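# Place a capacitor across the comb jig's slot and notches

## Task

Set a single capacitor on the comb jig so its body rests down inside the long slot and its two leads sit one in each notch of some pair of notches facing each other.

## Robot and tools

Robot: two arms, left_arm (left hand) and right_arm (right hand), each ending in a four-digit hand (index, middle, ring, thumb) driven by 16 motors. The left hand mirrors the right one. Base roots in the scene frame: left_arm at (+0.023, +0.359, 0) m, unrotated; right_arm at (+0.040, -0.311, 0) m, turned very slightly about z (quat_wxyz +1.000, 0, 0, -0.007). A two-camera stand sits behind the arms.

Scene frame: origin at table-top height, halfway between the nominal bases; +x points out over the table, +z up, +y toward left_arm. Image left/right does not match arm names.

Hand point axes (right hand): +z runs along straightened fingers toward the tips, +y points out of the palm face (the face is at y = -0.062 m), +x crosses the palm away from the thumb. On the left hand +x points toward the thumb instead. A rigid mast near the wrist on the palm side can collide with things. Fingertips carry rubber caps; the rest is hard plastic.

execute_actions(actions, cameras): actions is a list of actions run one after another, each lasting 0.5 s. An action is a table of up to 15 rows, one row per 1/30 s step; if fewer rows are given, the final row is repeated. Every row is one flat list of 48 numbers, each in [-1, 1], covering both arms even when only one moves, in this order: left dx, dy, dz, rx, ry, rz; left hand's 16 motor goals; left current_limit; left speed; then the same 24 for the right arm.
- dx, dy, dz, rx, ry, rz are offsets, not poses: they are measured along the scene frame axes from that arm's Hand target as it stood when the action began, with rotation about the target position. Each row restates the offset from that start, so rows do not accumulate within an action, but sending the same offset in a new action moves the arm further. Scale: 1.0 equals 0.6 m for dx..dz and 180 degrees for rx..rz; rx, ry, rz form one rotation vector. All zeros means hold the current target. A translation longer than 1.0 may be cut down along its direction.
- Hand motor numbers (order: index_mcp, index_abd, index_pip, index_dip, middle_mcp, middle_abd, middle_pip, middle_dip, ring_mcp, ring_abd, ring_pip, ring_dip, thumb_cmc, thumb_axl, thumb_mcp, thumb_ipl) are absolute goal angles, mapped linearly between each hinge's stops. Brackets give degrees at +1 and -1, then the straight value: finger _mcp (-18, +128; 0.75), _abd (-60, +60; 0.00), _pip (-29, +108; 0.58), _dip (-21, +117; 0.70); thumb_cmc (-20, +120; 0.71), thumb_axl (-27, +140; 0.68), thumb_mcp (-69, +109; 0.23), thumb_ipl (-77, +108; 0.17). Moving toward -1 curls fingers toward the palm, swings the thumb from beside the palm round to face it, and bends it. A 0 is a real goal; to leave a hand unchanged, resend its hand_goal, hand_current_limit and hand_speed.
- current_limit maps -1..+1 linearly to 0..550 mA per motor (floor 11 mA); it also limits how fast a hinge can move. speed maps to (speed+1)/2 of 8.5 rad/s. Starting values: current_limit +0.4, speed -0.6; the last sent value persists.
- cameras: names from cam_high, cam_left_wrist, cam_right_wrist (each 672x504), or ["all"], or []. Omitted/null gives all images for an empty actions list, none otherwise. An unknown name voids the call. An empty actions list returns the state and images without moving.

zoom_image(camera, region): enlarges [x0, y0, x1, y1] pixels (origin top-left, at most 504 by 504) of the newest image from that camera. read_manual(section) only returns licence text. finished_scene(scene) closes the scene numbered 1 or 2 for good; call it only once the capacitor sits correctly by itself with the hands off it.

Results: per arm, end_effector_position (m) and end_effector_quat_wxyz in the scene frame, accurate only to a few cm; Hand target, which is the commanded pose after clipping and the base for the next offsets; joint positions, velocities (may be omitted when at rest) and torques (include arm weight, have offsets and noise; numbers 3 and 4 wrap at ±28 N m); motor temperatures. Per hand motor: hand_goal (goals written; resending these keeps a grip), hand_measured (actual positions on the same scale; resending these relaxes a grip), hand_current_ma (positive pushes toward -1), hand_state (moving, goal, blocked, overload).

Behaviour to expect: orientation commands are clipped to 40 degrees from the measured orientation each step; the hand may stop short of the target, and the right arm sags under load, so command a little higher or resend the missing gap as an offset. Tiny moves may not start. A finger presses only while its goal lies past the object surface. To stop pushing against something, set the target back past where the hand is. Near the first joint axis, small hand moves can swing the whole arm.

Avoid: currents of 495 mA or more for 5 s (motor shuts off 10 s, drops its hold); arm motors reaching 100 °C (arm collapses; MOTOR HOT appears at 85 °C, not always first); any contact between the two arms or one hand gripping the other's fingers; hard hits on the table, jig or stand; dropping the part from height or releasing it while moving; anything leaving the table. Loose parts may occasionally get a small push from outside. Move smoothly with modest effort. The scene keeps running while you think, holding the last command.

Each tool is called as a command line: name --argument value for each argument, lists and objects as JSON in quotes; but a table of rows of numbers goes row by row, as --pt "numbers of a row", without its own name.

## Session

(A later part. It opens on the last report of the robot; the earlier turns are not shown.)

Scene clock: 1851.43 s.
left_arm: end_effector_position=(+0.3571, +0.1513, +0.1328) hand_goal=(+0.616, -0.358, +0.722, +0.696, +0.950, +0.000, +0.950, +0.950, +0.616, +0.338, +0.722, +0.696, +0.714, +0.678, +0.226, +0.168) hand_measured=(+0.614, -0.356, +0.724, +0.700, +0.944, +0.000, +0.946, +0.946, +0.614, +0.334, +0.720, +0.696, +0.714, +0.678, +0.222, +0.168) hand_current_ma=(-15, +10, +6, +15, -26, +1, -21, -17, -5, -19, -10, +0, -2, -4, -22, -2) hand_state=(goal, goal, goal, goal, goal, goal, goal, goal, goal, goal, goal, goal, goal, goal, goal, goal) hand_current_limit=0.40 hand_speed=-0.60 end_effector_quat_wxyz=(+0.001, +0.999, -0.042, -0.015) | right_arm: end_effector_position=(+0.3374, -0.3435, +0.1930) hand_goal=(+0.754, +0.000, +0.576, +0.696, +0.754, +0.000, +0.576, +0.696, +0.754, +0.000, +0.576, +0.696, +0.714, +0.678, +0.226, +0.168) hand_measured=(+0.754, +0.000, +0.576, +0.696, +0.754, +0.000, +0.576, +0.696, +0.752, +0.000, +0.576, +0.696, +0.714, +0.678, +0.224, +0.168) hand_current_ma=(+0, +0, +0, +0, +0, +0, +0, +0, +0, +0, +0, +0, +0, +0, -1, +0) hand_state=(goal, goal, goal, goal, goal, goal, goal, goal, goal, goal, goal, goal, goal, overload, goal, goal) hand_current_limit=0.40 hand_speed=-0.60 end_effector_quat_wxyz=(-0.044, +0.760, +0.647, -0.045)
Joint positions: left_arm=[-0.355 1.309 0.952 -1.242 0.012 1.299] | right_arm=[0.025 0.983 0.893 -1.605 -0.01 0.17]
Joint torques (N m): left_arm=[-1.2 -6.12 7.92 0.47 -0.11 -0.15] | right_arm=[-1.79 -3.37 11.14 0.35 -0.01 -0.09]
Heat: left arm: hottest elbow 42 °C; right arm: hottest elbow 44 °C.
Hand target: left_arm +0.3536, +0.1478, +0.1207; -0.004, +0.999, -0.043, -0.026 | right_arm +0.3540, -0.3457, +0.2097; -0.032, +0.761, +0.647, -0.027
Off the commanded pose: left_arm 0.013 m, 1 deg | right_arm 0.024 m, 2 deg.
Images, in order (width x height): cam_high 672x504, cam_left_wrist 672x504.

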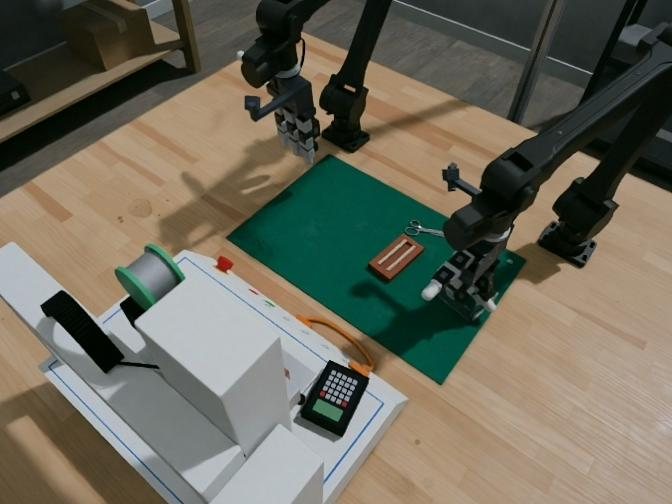

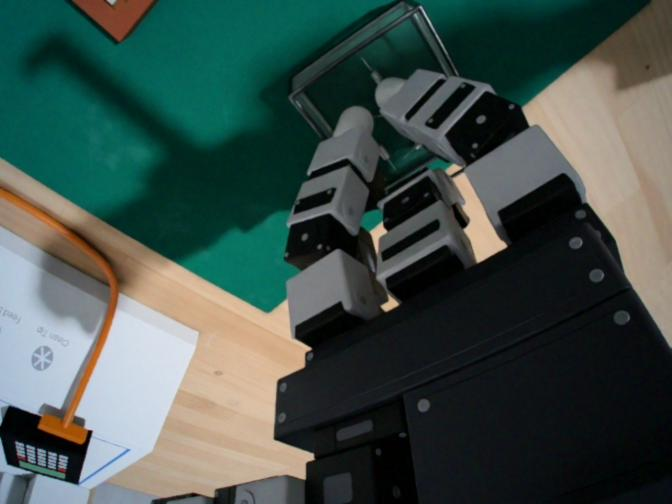

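execute_actions --actions '[[[0,0,0.029,0,0,0,0.616,-0.358,0.722,0.696,0.95,0,0.95,0.95,0.616,0.337,0.722,0.696,0.714,0.678,0.226,0.168,0.4,-0.6,0,0,0,0,0,0,0.754,0,0.576,0.696,0.754,0,0.576,0.696,0.754,0,0.576,0.696,0.714,0.678,0.226,0.168,0.4,-0.6]],[[-0.0108,0,0,0,0,0,0.616,-0.358,0.722,0.696,0.95,0,0.95,0.95,0.616,0.337,0.722,0.696,0.714,0.678,0.226,0.168,0.4,-0.6,0,0,0,0,0,0,0.754,0,0.576,0.696,0.754,0,0.576,0.696,0.754,0,0.576,0.696,0.714,0.678,0.226,0.168,0.4,-0.6]]]' --cameras '["cam_left_wrist"]'

zoom_image --camera "cam_left_wrist" --region '[290, 20, 450, 160]'

Scene clock: 1981.97 s.
left_arm: end_effector_position=(+0.3485, +0.1525, +0.1332) hand_goal=(+0.616, -0.358, +0.722, +0.696, +0.950, +0.000, +0.950, +0.950, +0.616, +0.338, +0.722, +0.696, +0.714, +0.678, +0.226, +0.168) hand_measured=(+0.614, -0.352, +0.724, +0.700, +0.944, +0.000, +0.946, +0.946, +0.614, +0.334, +0.720, +0.696, +0.714, +0.678, +0.222, +0.168) hand_current_ma=(-15, +29, +6, +15, -26, +1, -21, -17, -5, -19, -10, +0, -2, -4, -22, -2) hand_state=(goal, goal, goal, goal, goal, goal, goal, goal, goal, goal, goal, goal, goal, goal, goal, goal) hand_current_limit=0.40 hand_speed=-0.60 end_effector_quat_wxyz=(-0.004, +0.999, -0.041, -0.030) | right_arm: end_effector_position=(+0.3374, -0.3435, +0.1930) hand_goal=(+0.754, +0.000, +0.576, +0.696, +0.754, +0.000, +0.576, +0.696, +0.754, +0.000, +0.576, +0.696, +0.714, +0.678, +0.226, +0.168) hand_measured=(+0.754, +0.000, +0.576, +0.696, +0.754, +0.000, +0.576, +0.696, +0.752, +0.000, +0.576, +0.696, +0.714, +0.678, +0.224, +0.168) hand_current_ma=(+0, +0, +0, +0, +0, +0, +0, +0, +0, +0, +0, +0, +0, +0, -1, +0) hand_state=(goal, goal, goal, goal, goal, goal, goal, goal, goal, goal, goal, goal, goal, overload, goal, goal) hand_current_limit=0.40 hand_speed=-0.60 end_effector_quat_wxyz=(-0.044, +0.760, +0.647, -0.045)
Joint positions: left_arm=[-0.362 1.306 0.954 -1.278 0.011 1.292] | right_arm=[0.025 0.983 0.893 -1.605 -0.01 0.17]
Joint torques (N m): left_arm=[-1.26 -8.18 9.22 -0.14 -0.03 -0.15] | right_arm=[-1.67 -3.49 11.12 0.43 0.02 -0.12]
Heat: left arm: hottest elbow 40 °C; right arm: hottest elbow 45 °C.
Hand target: left_arm +0.3470, +0.1478, +0.1381; -0.004, +0.999, -0.043, -0.026 | right_arm +0.3540, -0.3457, +0.2097; -0.032, +0.761, +0.647, -0.027
Off the commanded pose: left_arm 0.007 m, 0 deg | right_arm 0.024 m, 2 deg.
Images, in order (width x height): cam_left_wrist 672x504.

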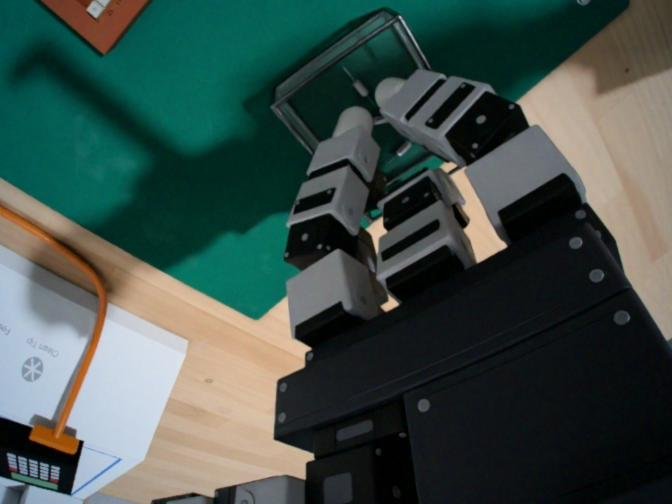

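Scaled by 3.150 from the camera's 672x504 image, which has a finer 960x720 frame.

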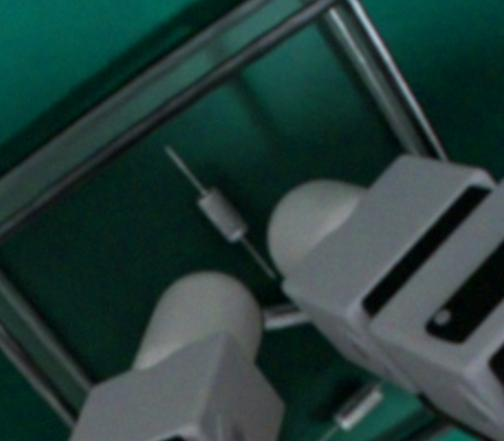

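execute_actions --actions '[[[0.0062,-0.0043,-0.032,0,0,0,0.616,-0.358,0.722,0.696,0.95,0,0.95,0.95,0.616,0.337,0.722,0.696,0.714,0.678,0.226,0.168,0.4,-0.6,0,0,0,0,0,0,0.754,0,0.576,0.696,0.754,0,0.576,0.696,0.754,0,0.576,0.696,0.714,0.678,0.226,0.168,0.4,-0.6]]]' --cameras '["cam_left_wrist"]'

zoom_image --camera "cam_left_wrist" --region '[290, 20, 450, 160]'

Scene clock: 2005.00 s.
left_arm: end_effector_position=(+0.3506, +0.1508, +0.1279) hand_goal=(+0.616, -0.358, +0.722, +0.696, +0.950, +0.000, +0.950, +0.950, +0.616, +0.338, +0.722, +0.696, +0.714, +0.678, +0.226, +0.168) hand_measured=(+0.614, -0.360, +0.724, +0.700, +0.948, +0.000, +0.950, +0.950, +0.614, +0.334, +0.720, +0.696, +0.714, +0.678, +0.222, +0.168) hand_current_ma=(-6, -13, +6, +15, -5, +1, +0, -5, -5, -19, -10, +0, -2, -4, -22, -2) hand_state=(goal, goal, goal, goal, goal, goal, goal, goal, goal, goal, goal, goal, goal, goal, goal, goal) hand_current_limit=0.40 hand_speed=-0.60 end_effector_quat_wxyz=(-0.001, +0.999, -0.041, -0.022) | right_arm: end_effector_position=(+0.3374, -0.3435, +0.1930) hand_goal=(+0.754, +0.000, +0.576, +0.696, +0.754, +0.000, +0.576, +0.696, +0.754, +0.000, +0.576, +0.696, +0.714, +0.678, +0.226, +0.168) hand_measured=(+0.754, +0.000, +0.576, +0.696, +0.754, +0.000, +0.576, +0.696, +0.752, +0.000, +0.576, +0.696, +0.714, +0.678, +0.224, +0.168) hand_current_ma=(+0, +0, +0, +0, +0, +0, +0, +0, +0, +0, +0, +0, +0, +0, -1, +0) hand_state=(goal, goal, goal, goal, goal, goal, goal, goal, goal, goal, goal, goal, goal, overload, goal, goal) hand_current_limit=0.40 hand_speed=-0.60 end_effector_quat_wxyz=(-0.044, +0.760, +0.647, -0.045)
Joint positions: left_arm=[-0.364 1.307 0.939 -1.245 0.011 1.289] | right_arm=[0.025 0.983 0.893 -1.605 -0.01 0.17]
Joint torques (N m): left_arm=[-1.2 -6.07 8.35 0.76 -0.04 -0.16] | right_arm=[-1.61 -3.43 11.12 0.38 -0.01 -0.09]
Heat: left arm: hottest elbow 42 °C; right arm: hottest elbow 45 °C.
Hand target: left_arm +0.3508, +0.1453, +0.1189; -0.004, +0.999, -0.043, -0.026 | right_arm +0.3540, -0.3457, +0.2097; -0.032, +0.761, +0.647, -0.027
Off the commanded pose: left_arm 0.011 m, 1 deg | right_arm 0.024 m, 2 deg.
Images, in order (width x height): cam_left_wrist 672x504.

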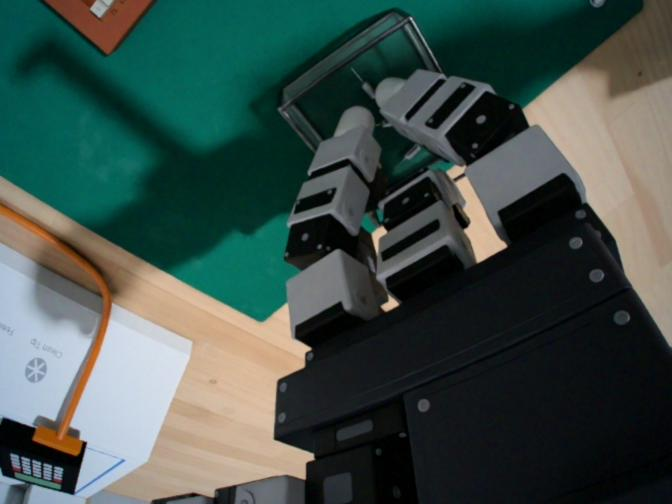

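Scaled by 3.150 from the camera's 672x504 image, which has a finer 960x720 frame.

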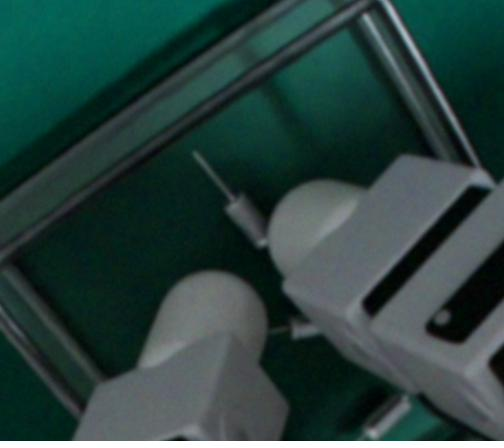

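execute_actions --actions '[[[0,0,0,0,0,0,0.616,-0.358,0.722,0.696,0.95,0,0.95,0.95,0.616,0.337,0.722,0.696,0.714,0.678,0.226,0.168,0.4,-0.6,0,0,0,0,0,0,0.754,0,0.576,0.696,0.754,0,0.576,0.696,0.754,0,0.576,0.696,0.714,0.678,0.226,0.168,0.4,-0.6]]]' --cameras '["cam_left_wrist", "cam_high"]'

zoom_image --camera "cam_high" --region '[440, 250, 510, 330]'

zoom_image --camera "cam_left_wrist" --region '[310, 40, 430, 140]'

Scene clock: 2051.13 s.
left_arm: end_effector_position=(+0.3506, +0.1508, +0.1279) hand_goal=(+0.616, -0.358, +0.722, +0.696, +0.950, +0.000, +0.950, +0.950, +0.616, +0.338, +0.722, +0.696, +0.714, +0.678, +0.226, +0.168) hand_measured=(+0.614, -0.362, +0.724, +0.700, +0.948, +0.000, +0.950, +0.950, +0.614, +0.334, +0.720, +0.696, +0.714, +0.678, +0.222, +0.168) hand_current_ma=(-6, -13, +6, +15, -5, +1, +0, -5, -5, -19, -10, +0, -2, -4, -22, -2) hand_state=(goal, goal, goal, goal, goal, goal, goal, goal, goal, goal, goal, goal, goal, goal, goal, goal) hand_current_limit=0.40 hand_speed=-0.60 end_effector_quat_wxyz=(-0.001, +0.999, -0.041, -0.022) | right_arm: end_effector_position=(+0.3374, -0.3435, +0.1930) hand_goal=(+0.754, +0.000, +0.576, +0.696, +0.754, +0.000, +0.576, +0.696, +0.754, +0.000, +0.576, +0.696, +0.714, +0.678, +0.226, +0.168) hand_measured=(+0.754, +0.000, +0.576, +0.696, +0.754, +0.000, +0.576, +0.696, +0.752, +0.000, +0.576, +0.696, +0.714, +0.678, +0.224, +0.168) hand_current_ma=(+0, +0, +0, +0, +0, +0, +0, +0, +0, +0, +0, +0, +0, +0, -1, +0) hand_state=(goal, goal, goal, goal, goal, goal, goal, goal, goal, goal, goal, goal, goal, overload, goal, goal) hand_current_limit=0.40 hand_speed=-0.60 end_effector_quat_wxyz=(-0.044, +0.760, +0.647, -0.045)
Joint positions: left_arm=[-0.364 1.307 0.939 -1.245 0.011 1.289] | right_arm=[0.025 0.983 0.893 -1.605 -0.01 0.17]
Joint torques (N m): left_arm=[-1.32 -6.07 8.34 0.75 -0.04 -0.16] | right_arm=[-1.61 -3.43 11.03 0.4 0 -0.11]
Heat: left arm: hottest elbow 41 °C; right arm: hottest elbow 45 °C.
Hand target: left_arm +0.3508, +0.1453, +0.1189; -0.004, +0.999, -0.043, -0.026 | right_arm +0.3540, -0.3457, +0.2097; -0.032, +0.761, +0.647, -0.027
Off the commanded pose: left_arm 0.011 m, 1 deg | right_arm 0.024 m, 2 deg.
Images, in order (width x height): cam_high 672x504, cam_left_wrist 672x504.

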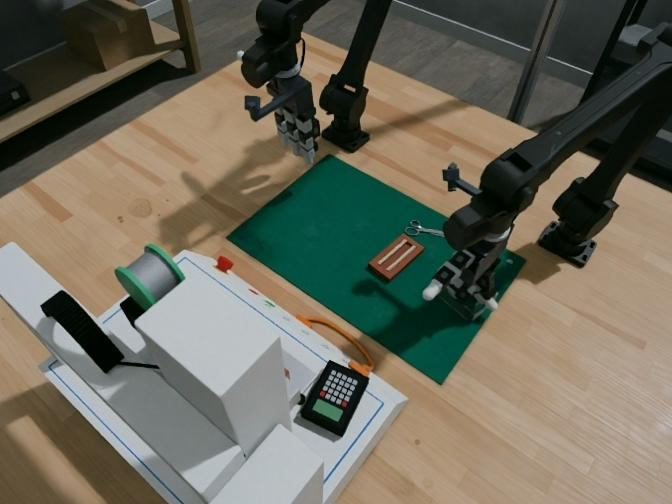

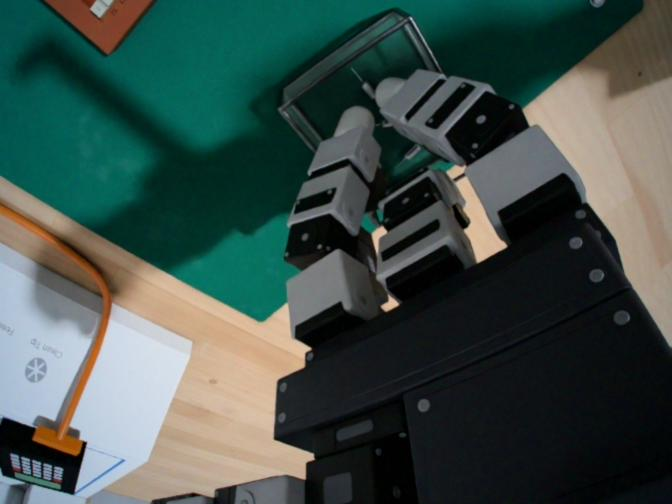

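Scaled by 6.300 from the camera's 672x504 image, which has a finer 960x720 frame.

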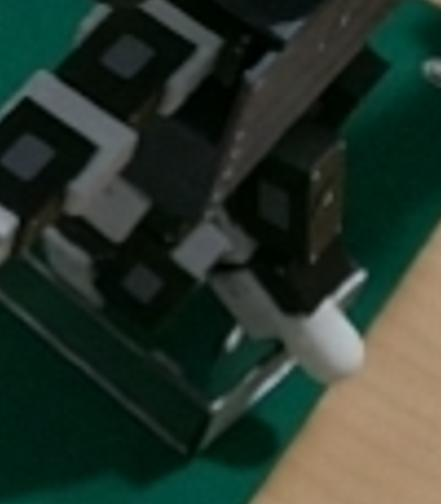

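Scaled by 4.200 from the camera's 672x504 image, which has a finer 960x720 frame.

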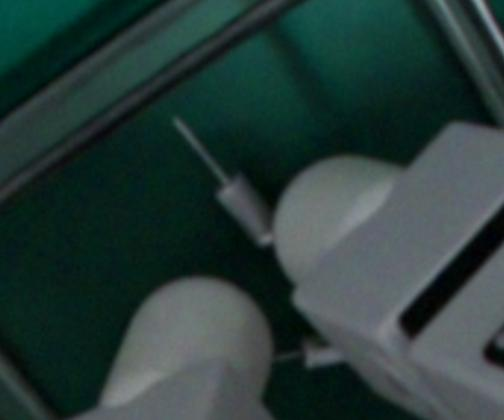

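execute_actions --actions '[[[0,0,-0.0133,0,0,0,0.616,-0.358,0.722,0.696,0.95,0,0.95,0.95,0.616,0.337,0.722,0.696,0.714,0.678,0.226,0.168,0.4,-0.6,0,0,0,0,0,0,0.754,0,0.576,0.696,0.754,0,0.576,0.696,0.754,0,0.576,0.696,0.714,0.678,0.226,0.168,0.4,-0.6]]]' --cameras '["cam_left_wrist"]'

zoom_image --camera "cam_left_wrist" --region '[290, 20, 450, 160]'

Scene clock: 2093.77 s.
left_arm: end_effector_position=(+0.3499, +0.1504, +0.1247) hand_goal=(+0.616, -0.358, +0.722, +0.696, +0.950, +0.000, +0.950, +0.950, +0.616, +0.338, +0.722, +0.696, +0.714, +0.678, +0.226, +0.168) hand_measured=(+0.616, -0.376, +0.724, +0.700, +0.962, -0.002, +0.962, +0.956, +0.614, +0.334, +0.720, +0.696, +0.714, +0.678, +0.222, +0.168) hand_current_ma=(-3, -82, +6, +15, +58, -5, +62, +26, -5, -19, -10, +0, -2, -4, -22, -2) hand_state=(goal, goal, goal, goal, goal, goal, goal, goal, goal, goal, goal, goal, goal, goal, goal, goal) hand_current_limit=0.40 hand_speed=-0.60 end_effector_quat_wxyz=(-0.001, +0.999, -0.042, -0.020) | right_arm: end_effector_position=(+0.3374, -0.3435, +0.1930) hand_goal=(+0.754, +0.000, +0.576, +0.696, +0.754, +0.000, +0.576, +0.696, +0.754, +0.000, +0.576, +0.696, +0.714, +0.678, +0.226, +0.168) hand_measured=(+0.754, +0.000, +0.576, +0.696, +0.754, +0.000, +0.576, +0.696, +0.752, +0.000, +0.576, +0.696, +0.714, +0.678, +0.224, +0.168) hand_current_ma=(+0, +0, +0, +0, +0, +0, +0, +0, +0, +0, +0, +0, +0, +0, -1, +0) hand_state=(goal, goal, goal, goal, goal, goal, goal, goal, goal, goal, goal, goal, goal, overload, goal, goal) hand_current_limit=0.40 hand_speed=-0.60 end_effector_quat_wxyz=(-0.044, +0.760, +0.647, -0.045)
Joint positions: left_arm=[-0.366 1.307 0.93 -1.231 0.011 1.289] | right_arm=[0.025 0.983 0.893 -1.605 -0.01 0.17]
Joint torques (N m): left_arm=[-1.08 -5.36 7.88 1.11 -0.04 -0.16] | right_arm=[-1.96 -3.6 11.04 0.35 -0.02 -0.12]
Heat: left arm: hottest elbow 41 °C; right arm: hottest elbow 45 °C.
Hand target: left_arm +0.3506, +0.1453, +0.1108; -0.004, +0.999, -0.043, -0.026 | right_arm +0.3540, -0.3457, +0.2097; -0.032, +0.761, +0.647, -0.027
Off the commanded pose: left_arm 0.015 m, 1 deg | right_arm 0.024 m, 2 deg.
Images, in order (width x height): cam_left_wrist 672x504.

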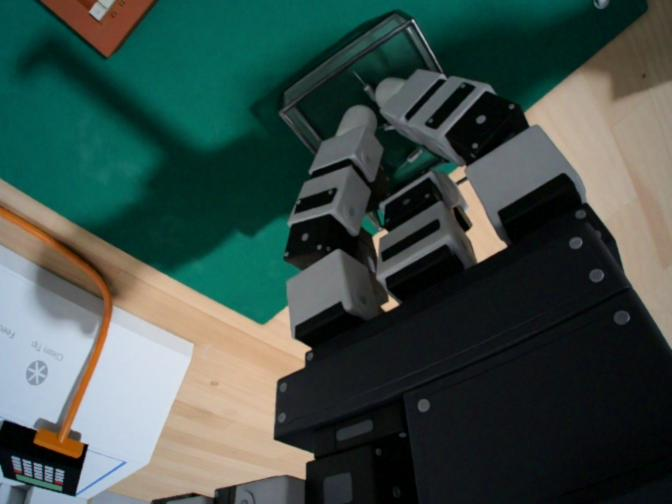

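Scaled by 3.150 from the camera's 672x504 image, which has a finer 960x720 frame.

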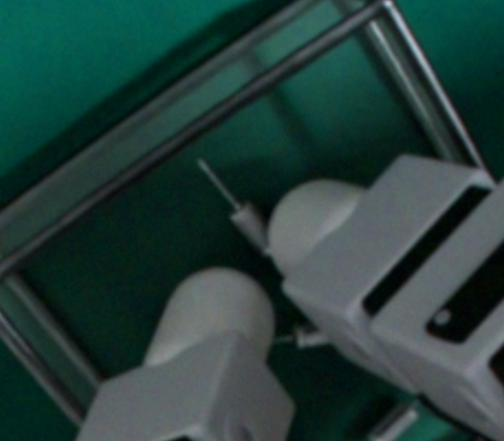

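execute_actions --actions '[[[0,0,0.11,0,0,0,0.616,-0.358,0.722,0.696,0.95,0,0.95,0.95,0.616,0.337,0.722,0.696,0.714,0.678,0.226,0.168,0.4,-0.5,0,0,0,0,0,0,0.754,0,0.576,0.696,0.754,0,0.576,0.696,0.754,0,0.576,0.696,0.714,0.678,0.226,0.168,0.4,-0.6]],[[0,0,0,0,0,0,0.616,0,0.722,0.696,0.95,0,-0.6,0.5,0.616,0,0.722,0.696,0.714,0.678,0.226,0.168,0.4,-0.5,0,0,0,0,0,0,0.754,0,0.576,0.696,0.754,0,0.576,0.696,0.754,0,0.576,0.696,0.714,0.678,0.226,0.168,0.4,-0.6]],[[0,0,0,0,0,0,0.616,0,0.722,0.696,0.2,0,-0.3,0.3,0.616,0,0.722,0.696,0.714,0.678,0.226,0.168,0.4,-0.4,0,0,0,0,0,0,0.754,0,0.576,0.696,0.754,0,0.576,0.696,0.754,0,0.576,0.696,0.714,0.678,0.226,0.168,0.4,-0.6]],[[0,0,0,0,0,0,0.616,0,0.722,0.696,-0.95,0,0.285,0.26,0.616,0,0.722,0.696,0.714,0.678,0.226,0.168,0.4,-0.4,0,0,0,0,0,0,0.754,0,0.576,0.696,0.754,0,0.576,0.696,0.754,0,0.576,0.696,0.714,0.678,0.226,0.168,0.4,-0.6]],[[0,0,0,0,0,0,0.616,-0.375,0.722,0.696,-0.95,0,0.285,0.26,0.616,0.32,0.722,0.696,0.714,0.678,0.226,0.168,0.4,-0.5,0,0,0,0,0,0,0.754,0,0.576,0.696,0.754,0,0.576,0.696,0.754,0,0.576,0.696,0.714,0.678,0.226,0.168,0.4,-0.6]]]' --cameras '["cam_left_wrist", "cam_high"]'

zoom_image --camera "cam_left_wrist" --region '[270, 10, 450, 170]'

Scene clock: 2188.37 s.
left_arm: end_effector_position=(+0.3385, +0.1549, +0.1553) hand_goal=(+0.616, -0.374, +0.722, +0.696, -0.950, +0.000, +0.286, +0.260, +0.616, +0.320, +0.722, +0.696, +0.714, +0.678, +0.226, +0.168) hand_measured=(+0.616, -0.366, +0.724, +0.698, -0.934, +0.002, +0.286, +0.264, +0.614, +0.316, +0.720, +0.696, +0.714, +0.678, +0.222, +0.168) hand_current_ma=(-3, +31, +5, +12, +87, +12, -2, +15, -7, -20, -11, +0, -1, -4, -22, -2) hand_state=(goal, goal, goal, goal, goal, goal, goal, goal, goal, goal, goal, goal, goal, goal, goal, goal) hand_current_limit=0.40 hand_speed=-0.50 end_effector_quat_wxyz=(-0.011, +0.998, -0.041, -0.050) | right_arm: end_effector_position=(+0.3374, -0.3435, +0.1930) hand_goal=(+0.754, +0.000, +0.576, +0.696, +0.754, +0.000, +0.576, +0.696, +0.754, +0.000, +0.576, +0.696, +0.714, +0.678, +0.226, +0.168) hand_measured=(+0.754, +0.000, +0.576, +0.696, +0.754, +0.000, +0.576, +0.696, +0.752, +0.000, +0.576, +0.696, +0.714, +0.678, +0.224, +0.168) hand_current_ma=(+0, +0, +0, +0, +0, +0, +0, +0, +0, +0, +0, +0, +0, +0, -1, +0) hand_state=(goal, goal, goal, goal, goal, goal, goal, goal, goal, goal, goal, goal, goal, overload, goal, goal) hand_current_limit=0.40 hand_speed=-0.60 end_effector_quat_wxyz=(-0.044, +0.760, +0.647, -0.045)
Joint positions: left_arm=[-0.366 1.287 1.001 -1.387 0.011 1.288] | right_arm=[0.025 0.983 0.893 -1.605 -0.01 0.17]
Joint torques (N m): left_arm=[-1.08 -8.35 12.49 -0.17 0.09 -0.14] | right_arm=[-1.61 -3.31 11.14 0.4 -0.03 -0.1]
Heat: left arm: hottest elbow 40 °C; right arm: hottest elbow 45 °C.
Hand target: left_arm +0.3508, +0.1453, +0.1769; -0.004, +0.999, -0.043, -0.026 | right_arm +0.3540, -0.3457, +0.2097; -0.032, +0.761, +0.647, -0.027
Off the commanded pose: left_arm 0.027 m, 3 deg | right_arm 0.024 m, 2 deg.
Images, in order (width x height): cam_high 672x504, cam_left_wrist 672x504.

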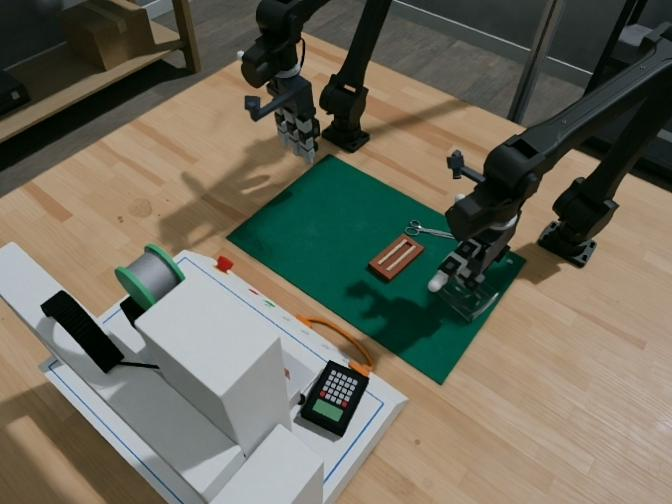

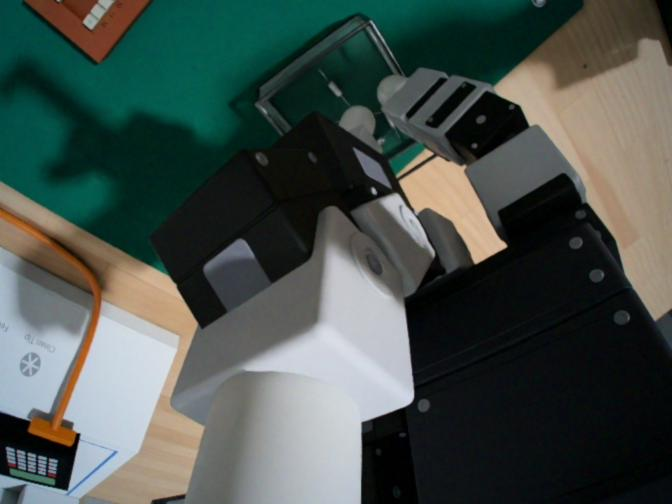

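Scaled by 2.800 from the camera's 672x504 image, which has a finer 960x720 frame.

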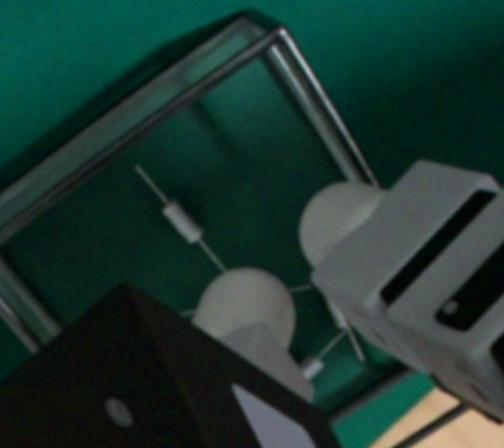

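execute_actions --actions '[[[-0.0022,-0.0038,-0.04,0,0,0,0.616,-0.375,0.722,0.696,-0.95,0,0.285,0.26,0.616,0.32,0.722,0.696,0.714,0.678,0.226,0.168,0.4,-0.5,0,0,0,0,0,0,0.754,0,0.576,0.696,0.754,0,0.576,0.696,0.754,0,0.576,0.696,0.714,0.678,0.226,0.168,0.4,-0.6]],[[0,0,-0.0465,0,0,0,0.616,-0.375,0.722,0.696,-0.95,0,0.285,0.26,0.616,0.32,0.722,0.696,0.714,0.678,0.226,0.168,0.4,-0.5,0,0,0,0,0,0,0.754,0,0.576,0.696,0.754,0,0.576,0.696,0.754,0,0.576,0.696,0.714,0.678,0.226,0.168,0.4,-0.6]]]' --cameras '["cam_left_wrist"]'

zoom_image --camera "cam_left_wrist" --region '[290, 20, 450, 160]'

Scene clock: 2214.33 s.
left_arm: end_effector_position=(+0.3491, +0.1485, +0.1301) hand_goal=(+0.616, -0.374, +0.722, +0.696, -0.950, +0.000, +0.286, +0.260, +0.616, +0.320, +0.722, +0.696, +0.714, +0.678, +0.226, +0.168) hand_measured=(+0.616, -0.368, +0.724, +0.698, -0.934, +0.002, +0.286, +0.264, +0.614, +0.316, +0.720, +0.696, +0.714, +0.678, +0.222, +0.168) hand_current_ma=(-3, +26, +5, +12, +82, +12, -2, +15, -7, -19, -11, +0, -1, -4, -22, -2) hand_state=(goal, goal, goal, goal, goal, goal, goal, goal, goal, goal, goal, goal, goal, goal, goal, goal) hand_current_limit=0.40 hand_speed=-0.50 end_effector_quat_wxyz=(-0.003, +0.999, -0.041, -0.024) | right_arm: end_effector_position=(+0.3374, -0.3435, +0.1930) hand_goal=(+0.754, +0.000, +0.576, +0.696, +0.754, +0.000, +0.576, +0.696, +0.754, +0.000, +0.576, +0.696, +0.714, +0.678, +0.226, +0.168) hand_measured=(+0.754, +0.000, +0.576, +0.696, +0.754, +0.000, +0.576, +0.696, +0.752, +0.000, +0.576, +0.696, +0.714, +0.678, +0.224, +0.168) hand_current_ma=(+0, +0, +0, +0, +0, +0, +0, +0, +0, +0, +0, +0, +0, +0, -1, +0) hand_state=(goal, goal, goal, goal, goal, goal, goal, goal, goal, goal, goal, goal, goal, overload, goal, goal) hand_current_limit=0.40 hand_speed=-0.60 end_effector_quat_wxyz=(-0.044, +0.760, +0.647, -0.045)
Joint positions: left_arm=[-0.372 1.306 0.945 -1.256 0.011 1.281] | right_arm=[0.025 0.983 0.893 -1.605 -0.01 0.17]
Joint torques (N m): left_arm=[-1.26 -6.65 8.7 0.5 0.07 -0.15] | right_arm=[-1.73 -3.43 11.17 0.38 -0.01 -0.11]
Heat: left arm: hottest elbow 42 °C; right arm: hottest elbow 45 °C.
Hand target: left_arm +0.3494, +0.1429, +0.1250; -0.004, +0.999, -0.043, -0.026 | right_arm +0.3540, -0.3457, +0.2097; -0.032, +0.761, +0.647, -0.027
Off the commanded pose: left_arm 0.007 m, 0 deg | right_arm 0.024 m, 2 deg.
Images, in order (width x height): cam_left_wrist 672x504.

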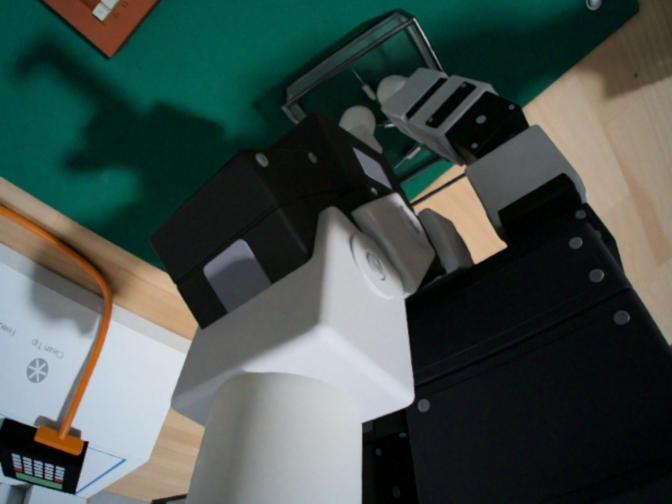

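Scaled by 3.150 from the camera's 672x504 image, which has a finer 960x720 frame.

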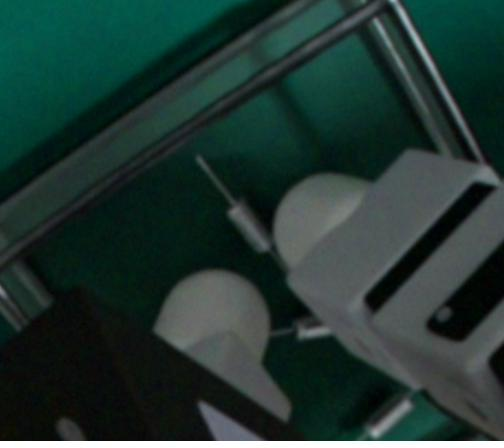

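execute_actions --actions '[[[0.001,0,-0.0117,0,0,0,0.616,-0.375,0.722,0.696,-0.95,0,0.285,0.26,0.616,0.32,0.722,0.696,0.714,0.678,0.226,0.168,0.4,-0.5,0,0,0,0,0,0,0.754,0,0.576,0.696,0.754,0,0.576,0.696,0.754,0,0.576,0.696,0.714,0.678,0.226,0.168,0.4,-0.6]]]' --cameras '["cam_left_wrist"]'

zoom_image --camera "cam_left_wrist" --region '[290, 20, 450, 160]'

Scene clock: 2230.70 s.
left_arm: end_effector_position=(+0.3485, +0.1487, +0.1252) hand_goal=(+0.616, -0.374, +0.722, +0.696, -0.950, +0.000, +0.286, +0.260, +0.616, +0.320, +0.722, +0.696, +0.714, +0.678, +0.226, +0.168) hand_measured=(+0.616, -0.382, +0.724, +0.698, -0.934, +0.002, +0.286, +0.264, +0.614, +0.316, +0.720, +0.696, +0.714, +0.678, +0.222, +0.168) hand_current_ma=(-2, -33, +5, +12, +82, +12, -2, +15, -7, -19, -11, +0, -1, -4, -22, -2) hand_state=(goal, goal, goal, goal, goal, goal, goal, goal, goal, goal, goal, goal, goal, goal, goal, goal) hand_current_limit=0.40 hand_speed=-0.50 end_effector_quat_wxyz=(-0.003, +0.999, -0.041, -0.024) | right_arm: end_effector_position=(+0.3374, -0.3435, +0.1930) hand_goal=(+0.754, +0.000, +0.576, +0.696, +0.754, +0.000, +0.576, +0.696, +0.754, +0.000, +0.576, +0.696, +0.714, +0.678, +0.226, +0.168) hand_measured=(+0.754, +0.000, +0.576, +0.696, +0.754, +0.000, +0.576, +0.696, +0.752, +0.000, +0.576, +0.696, +0.714, +0.678, +0.224, +0.168) hand_current_ma=(+0, +0, +0, +0, +0, +0, +0, +0, +0, +0, +0, +0, +0, +0, -1, +0) hand_state=(goal, goal, goal, goal, goal, goal, goal, goal, goal, goal, goal, goal, goal, overload, goal, goal) hand_current_limit=0.40 hand_speed=-0.60 end_effector_quat_wxyz=(-0.044, +0.760, +0.647, -0.045)
Joint positions: left_arm=[-0.372 1.31 0.935 -1.243 0.011 1.281] | right_arm=[0.025 0.983 0.893 -1.605 -0.01 0.17]
Joint torques (N m): left_arm=[-1.2 -6.18 8.55 0.8 0.07 -0.14] | right_arm=[-1.73 -3.25 11.11 0.47 -0.01 -0.11]
Heat: left arm: hottest elbow 42 °C; right arm: hottest elbow 45 °C.
Hand target: left_arm +0.3500, +0.1430, +0.1180; -0.004, +0.999, -0.043, -0.026 | right_arm +0.3540, -0.3457, +0.2097; -0.032, +0.761, +0.647, -0.027
Off the commanded pose: left_arm 0.009 m, 0 deg | right_arm 0.024 m, 2 deg.
Images, in order (width x height): cam_left_wrist 672x504.

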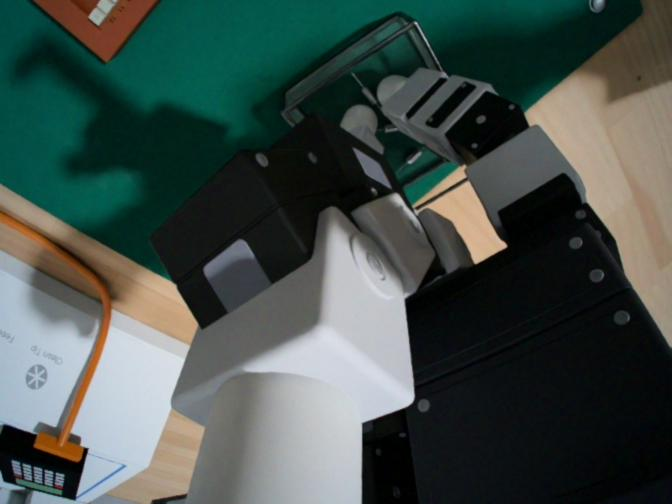

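Scaled by 3.150 from the camera's 672x504 image, which has a finer 960x720 frame.

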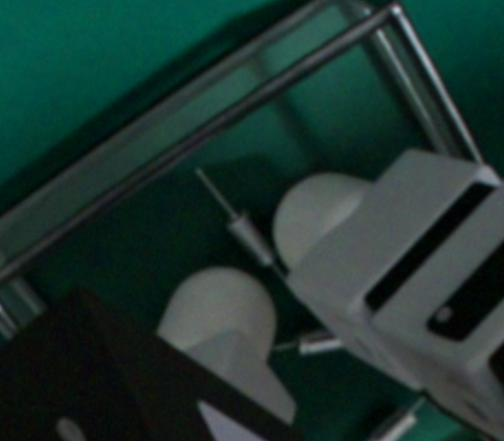

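execute_actions --actions '[[[0.0025,0.001,-0.0117,0,0,0,0.616,-0.375,0.722,0.696,-0.95,0,0.285,0.26,0.616,0.32,0.722,0.696,0.714,0.678,0.226,0.168,0.4,-0.5,0,0,0,0,0,0,0.754,0,0.576,0.696,0.754,0,0.576,0.696,0.754,0,0.576,0.696,0.714,0.678,0.226,0.168,0.4,-0.6]]]' --cameras '["cam_left_wrist"]'

zoom_image --camera "cam_left_wrist" --region '[290, 20, 450, 160]'

Scene clock: 2268.83 s.
left_arm: end_effector_position=(+0.3484, +0.1488, +0.1232) hand_goal=(+0.616, -0.374, +0.722, +0.696, -0.950, +0.000, +0.286, +0.260, +0.616, +0.320, +0.722, +0.696, +0.714, +0.678, +0.226, +0.168) hand_measured=(+0.616, -0.390, +0.724, +0.698, -0.934, +0.002, +0.286, +0.264, +0.614, +0.320, +0.722, +0.696, +0.714, +0.678, +0.222, +0.168) hand_current_ma=(+1, -73, +5, +12, +82, +12, -2, +15, -7, -1, -3, +0, -1, -4, -22, -2) hand_state=(goal, goal, goal, goal, goal, goal, goal, goal, goal, goal, goal, goal, goal, goal, goal, goal) hand_current_limit=0.40 hand_speed=-0.50 end_effector_quat_wxyz=(-0.003, +0.999, -0.041, -0.024) | right_arm: end_effector_position=(+0.3374, -0.3435, +0.1930) hand_goal=(+0.754, +0.000, +0.576, +0.696, +0.754, +0.000, +0.576, +0.696, +0.754, +0.000, +0.576, +0.696, +0.714, +0.678, +0.226, +0.168) hand_measured=(+0.754, +0.000, +0.576, +0.696, +0.754, +0.000, +0.576, +0.696, +0.752, +0.000, +0.576, +0.696, +0.714, +0.678, +0.224, +0.168) hand_current_ma=(+0, +0, +0, +0, +0, +0, +0, +0, +0, +0, +0, +0, +0, +0, -1, +0) hand_state=(goal, goal, goal, goal, goal, goal, goal, goal, goal, goal, goal, goal, goal, overload, goal, goal) hand_current_limit=0.40 hand_speed=-0.60 end_effector_quat_wxyz=(-0.044, +0.760, +0.647, -0.045)
Joint positions: left_arm=[-0.372 1.312 0.931 -1.237 0.011 1.281] | right_arm=[0.025 0.983 0.893 -1.605 -0.01 0.17]
Joint torques (N m): left_arm=[-0.91 -5.54 8.1 1.31 0.06 -0.12] | right_arm=[-1.79 -3.49 11.15 0.4 0 -0.11]
Heat: left arm: hottest elbow 41 °C; right arm: hottest elbow 46 °C.
Hand target: left_arm +0.3515, +0.1436, +0.1110; -0.004, +0.999, -0.043, -0.026 | right_arm +0.3540, -0.3457, +0.2097; -0.032, +0.761, +0.647, -0.027
Off the commanded pose: left_arm 0.014 m, 0 deg | right_arm 0.024 m, 2 deg.
Images, in order (width x height): cam_left_wrist 672x504.

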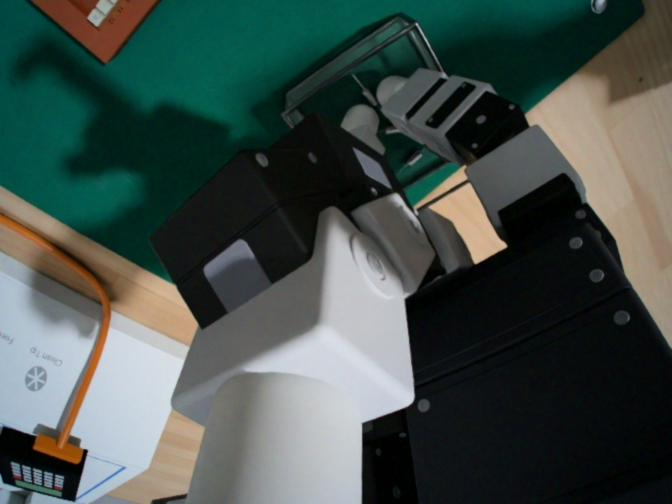

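Scaled by 3.150 from the camera's 672x504 image, which has a finer 960x720 frame.

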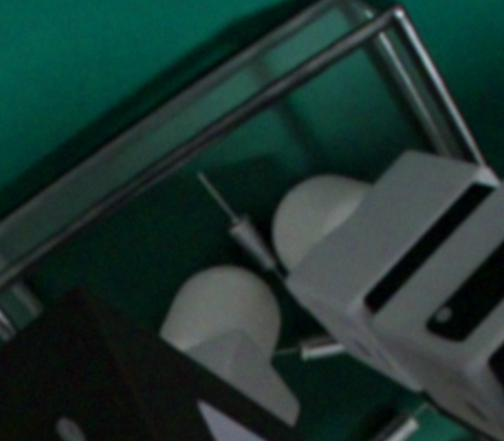

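execute_actions --actions '[[[0,0,0.0283,0,0,0,0.616,-0.375,0.722,0.696,-0.95,0,0.285,0.26,0.616,0.32,0.722,0.696,0.714,0.678,0.226,0.168,0.4,-0.5,0,0,0,0,0,0,0.754,0,0.576,0.696,0.754,0,0.576,0.696,0.754,0,0.576,0.696,0.714,0.678,0.226,0.168,0.4,-0.6]],[[0,-0.0083,-0.0083,0,0,0,0.616,-0.375,0.722,0.696,-0.95,0,0.285,0.26,0.616,0.32,0.722,0.696,0.714,0.678,0.226,0.168,0.4,-0.5,0,0,0,0,0,0,0.754,0,0.576,0.696,0.754,0,0.576,0.696,0.754,0,0.576,0.696,0.714,0.678,0.226,0.168,0.4,-0.6]]]' --cameras '["cam_left_wrist"]'

zoom_image --camera "cam_left_wrist" --region '[290, 20, 450, 160]'

Scene clock: 2352.63 s.
left_arm: end_effector_position=(+0.3466, +0.1475, +0.1230) hand_goal=(+0.616, -0.374, +0.722, +0.696, -0.950, +0.000, +0.286, +0.260, +0.616, +0.320, +0.722, +0.696, +0.714, +0.678, +0.226, +0.168) hand_measured=(+0.618, -0.386, +0.724, +0.698, -0.934, +0.002, +0.286, +0.264, +0.616, +0.324, +0.722, +0.696, +0.714, +0.678, +0.222, +0.168) hand_current_ma=(+6, -50, +9, +11, +82, +12, -2, +15, +3, +18, -3, +0, -1, -4, -22, -2) hand_state=(goal, goal, goal, goal, goal, goal, goal, goal, goal, goal, goal, goal, goal, goal, goal, goal) hand_current_limit=0.40 hand_speed=-0.50 end_effector_quat_wxyz=(-0.004, +0.999, -0.040, -0.027) | right_arm: end_effector_position=(+0.3374, -0.3435, +0.1930) hand_goal=(+0.754, +0.000, +0.576, +0.696, +0.754, +0.000, +0.576, +0.696, +0.754, +0.000, +0.576, +0.696, +0.714, +0.678, +0.226, +0.168) hand_measured=(+0.754, +0.000, +0.576, +0.696, +0.754, +0.000, +0.576, +0.696, +0.752, +0.000, +0.576, +0.696, +0.714, +0.678, +0.224, +0.168) hand_current_ma=(+0, +0, +0, +0, +0, +0, +0, +0, +0, +0, +0, +0, +0, +0, -1, +0) hand_state=(goal, goal, goal, goal, goal, goal, goal, goal, goal, goal, goal, goal, goal, overload, goal, goal) hand_current_limit=0.40 hand_speed=-0.60 end_effector_quat_wxyz=(-0.044, +0.760, +0.647, -0.045)
Joint positions: left_arm=[-0.378 1.312 0.931 -1.243 0.011 1.272] | right_arm=[0.025 0.983 0.893 -1.605 -0.01 0.17]
Joint torques (N m): left_arm=[-1.44 -6.01 10.18 0.31 0.11 -0.16] | right_arm=[-1.9 -3.37 11.18 0.4 -0.01 -0.12]
Heat: left arm: hottest elbow 41 °C; right arm: hottest elbow 46 °C.
Hand target: left_arm +0.3515, +0.1385, +0.1230; -0.004, +0.999, -0.043, -0.026 | right_arm +0.3540, -0.3457, +0.2097; -0.032, +0.761, +0.647, -0.027
Off the commanded pose: left_arm 0.010 m, 0 deg | right_arm 0.024 m, 2 deg.
Images, in order (width x height): cam_left_wrist 672x504.

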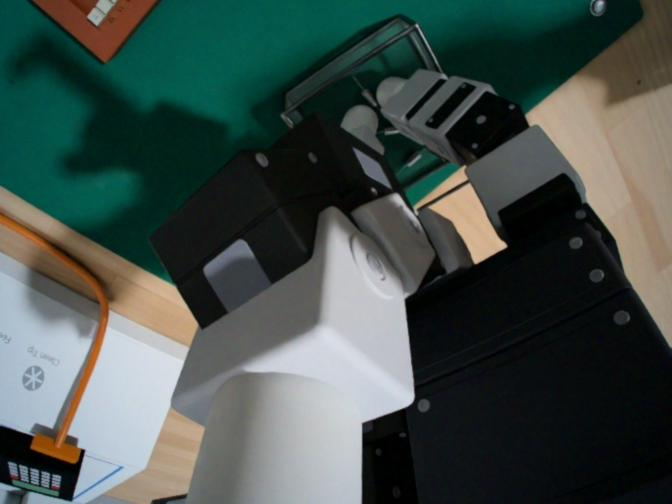

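Scaled by 3.150 from the camera's 672x504 image, which has a finer 960x720 frame.

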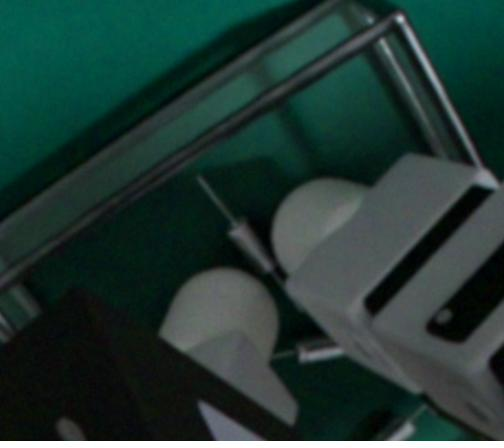

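execute_actions --actions '[[[0,0,0.03,0,0,0,0.616,-0.375,0.722,0.696,-0.95,0,0.285,0.26,0.616,0.32,0.722,0.696,0.714,0.678,0.226,0.168,0.4,-0.5,0,0,0,0,0,0,0.754,0,0.576,0.696,0.754,0,0.576,0.696,0.754,0,0.576,0.696,0.714,0.678,0.226,0.168,0.4,-0.6]],[[0,-0.005,0,0,0,0,0.616,-0.375,0.722,0.696,-0.95,0,0.285,0.26,0.616,0.32,0.722,0.696,0.714,0.678,0.226,0.168,0.4,-0.5,0,0,0,0,0,0,0.754,0,0.576,0.696,0.754,0,0.576,0.696,0.754,0,0.576,0.696,0.714,0.678,0.226,0.168,0.4,-0.6]]]' --cameras '["cam_left_wrist"]'

zoom_image --camera "cam_left_wrist" --region '[290, 20, 450, 160]'

Scene clock: 2369.30 s.
left_arm: end_effector_position=(+0.3388, +0.1465, +0.1254) hand_goal=(+0.616, -0.374, +0.722, +0.696, -0.950, +0.000, +0.286, +0.260, +0.616, +0.320, +0.722, +0.696, +0.714, +0.678, +0.226, +0.168) hand_measured=(+0.618, -0.374, +0.724, +0.698, -0.934, +0.002, +0.286, +0.264, +0.616, +0.322, +0.722, +0.696, +0.714, +0.678, +0.222, +0.168) hand_current_ma=(+6, -2, +9, +11, +82, +12, -2, +15, +1, +9, -4, +0, -1, -4, -22, -2) hand_state=(goal, goal, goal, goal, goal, goal, goal, goal, goal, goal, goal, goal, goal, goal, goal, goal) hand_current_limit=0.40 hand_speed=-0.50 end_effector_quat_wxyz=(-0.009, +0.998, -0.042, -0.042) | right_arm: end_effector_position=(+0.3374, -0.3435, +0.1930) hand_goal=(+0.754, +0.000, +0.576, +0.696, +0.754, +0.000, +0.576, +0.696, +0.754, +0.000, +0.576, +0.696, +0.714, +0.678, +0.226, +0.168) hand_measured=(+0.754, +0.000, +0.576, +0.696, +0.754, +0.000, +0.576, +0.696, +0.752, +0.000, +0.576, +0.696, +0.714, +0.678, +0.224, +0.168) hand_current_ma=(+0, +0, +0, +0, +0, +0, +0, +0, +0, +0, +0, +0, +0, +0, -1, +0) hand_state=(goal, goal, goal, goal, goal, goal, goal, goal, goal, goal, goal, goal, goal, overload, goal, goal) hand_current_limit=0.40 hand_speed=-0.60 end_effector_quat_wxyz=(-0.044, +0.760, +0.647, -0.045)
Joint positions: left_arm=[-0.389 1.312 0.94 -1.284 0.011 1.265] | right_arm=[0.025 0.983 0.893 -1.605 -0.01 0.17]
Joint torques (N m): left_arm=[-1.2 -7.36 12.18 -0.18 0.15 -0.14] | right_arm=[-1.96 -3.6 11.08 0.42 -0.01 -0.11]
Heat: left arm: hottest elbow 41 °C; right arm: hottest elbow 46 °C.
Hand target: left_arm +0.3515, +0.1355, +0.1410; -0.004, +0.999, -0.043, -0.026 | right_arm +0.3540, -0.3457, +0.2097; -0.032, +0.761, +0.647, -0.027
Off the commanded pose: left_arm 0.023 m, 2 deg | right_arm 0.024 m, 2 deg.
Images, in order (width x height): cam_left_wrist 672x504.

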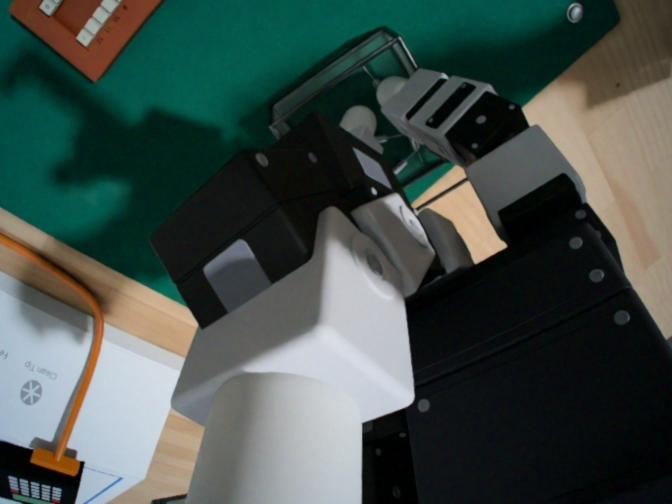

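Scaled by 3.150 from the camera's 672x504 image, which has a finer 960x720 frame.

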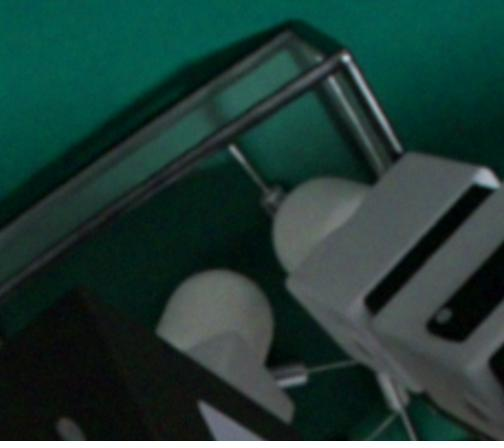

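execute_actions --actions '[[[0.01,0,0.06,0,0,0,0.616,-0.375,0.722,0.696,-0.95,0,0.285,0.26,0.616,0.32,0.722,0.696,0.714,0.678,0.226,0.168,0.4,-0.5,0,0,0,0,0,0,0.754,0,0.576,0.696,0.754,0,0.576,0.696,0.754,0,0.576,0.696,0.714,0.678,0.226,0.168,0.4,-0.6]],[[0,0,0,0,0,0,0.616,-0.375,0.722,0.696,-0.95,0,0.285,0.26,0.616,0.32,0.722,0.696,0.714,0.678,0.226,0.168,0.4,-0.5,0,0,0,0,0,0,0.754,0,0.576,0.696,0.754,0,0.576,0.696,0.754,0,0.576,0.696,0.714,0.678,0.226,0.168,0.4,-0.6]]]' --cameras '["cam_left_wrist"]'

zoom_image --camera "cam_left_wrist" --region '[270, 10, 450, 170]'

Scene clock: 2387.67 s.
left_arm: end_effector_position=(+0.3453, +0.1439, +0.1559) hand_goal=(+0.616, -0.374, +0.722, +0.696, -0.950, +0.000, +0.286, +0.260, +0.616, +0.320, +0.722, +0.696, +0.714, +0.678, +0.226, +0.168) hand_measured=(+0.618, -0.374, +0.724, +0.698, -0.934, +0.002, +0.286, +0.264, +0.616, +0.322, +0.722, +0.696, +0.714, +0.678, +0.222, +0.168) hand_current_ma=(+6, -2, +9, +11, +82, +12, -2, +15, +1, +9, -4, +0, -1, -4, -22, -2) hand_state=(goal, goal, goal, goal, goal, goal, goal, goal, goal, goal, goal, goal, goal, goal, goal, goal) hand_current_limit=0.40 hand_speed=-0.50 end_effector_quat_wxyz=(-0.012, +0.998, -0.041, -0.048) | right_arm: end_effector_position=(+0.3374, -0.3435, +0.1930) hand_goal=(+0.754, +0.000, +0.576, +0.696, +0.754, +0.000, +0.576, +0.696, +0.754, +0.000, +0.576, +0.696, +0.714, +0.678, +0.226, +0.168) hand_measured=(+0.754, +0.000, +0.576, +0.696, +0.754, +0.000, +0.576, +0.696, +0.752, +0.000, +0.576, +0.696, +0.714, +0.678, +0.224, +0.168) hand_current_ma=(+0, +0, +0, +0, +0, +0, +0, +0, +0, +0, +0, +0, +0, +0, -1, +0) hand_state=(goal, goal, goal, goal, goal, goal, goal, goal, goal, goal, goal, goal, goal, overload, goal, goal) hand_current_limit=0.40 hand_speed=-0.60 end_effector_quat_wxyz=(-0.044, +0.760, +0.647, -0.045)
Joint positions: left_arm=[-0.389 1.312 1.026 -1.383 0.011 1.264] | right_arm=[0.025 0.983 0.893 -1.605 -0.01 0.17]
Joint torques (N m): left_arm=[-0.73 -8.7 12.42 -0.2 0.12 -0.1] | right_arm=[-1.73 -3.37 11.12 0.31 -0.02 -0.11]
Heat: left arm: hottest elbow 41 °C; right arm: hottest elbow 46 °C.
Hand target: left_arm +0.3574, +0.1355, +0.1770; -0.004, +0.999, -0.043, -0.026 | right_arm +0.3540, -0.3457, +0.2097; -0.032, +0.761, +0.647, -0.027
Off the commanded pose: left_arm 0.026 m, 3 deg | right_arm 0.024 m, 2 deg.
Images, in order (width x height): cam_left_wrist 672x504.

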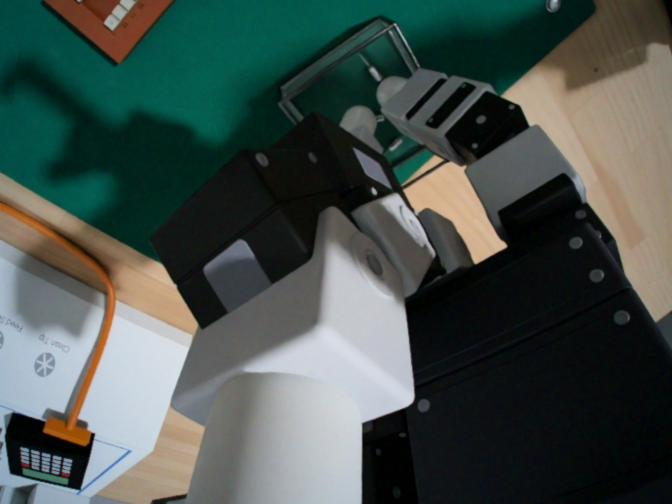

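Scaled by 2.800 from the camera's 672x504 image, which has a finer 960x720 frame.

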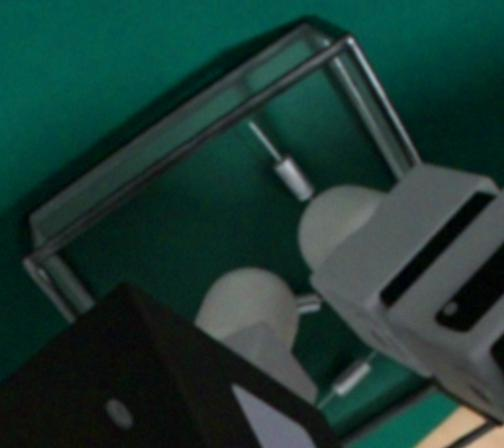

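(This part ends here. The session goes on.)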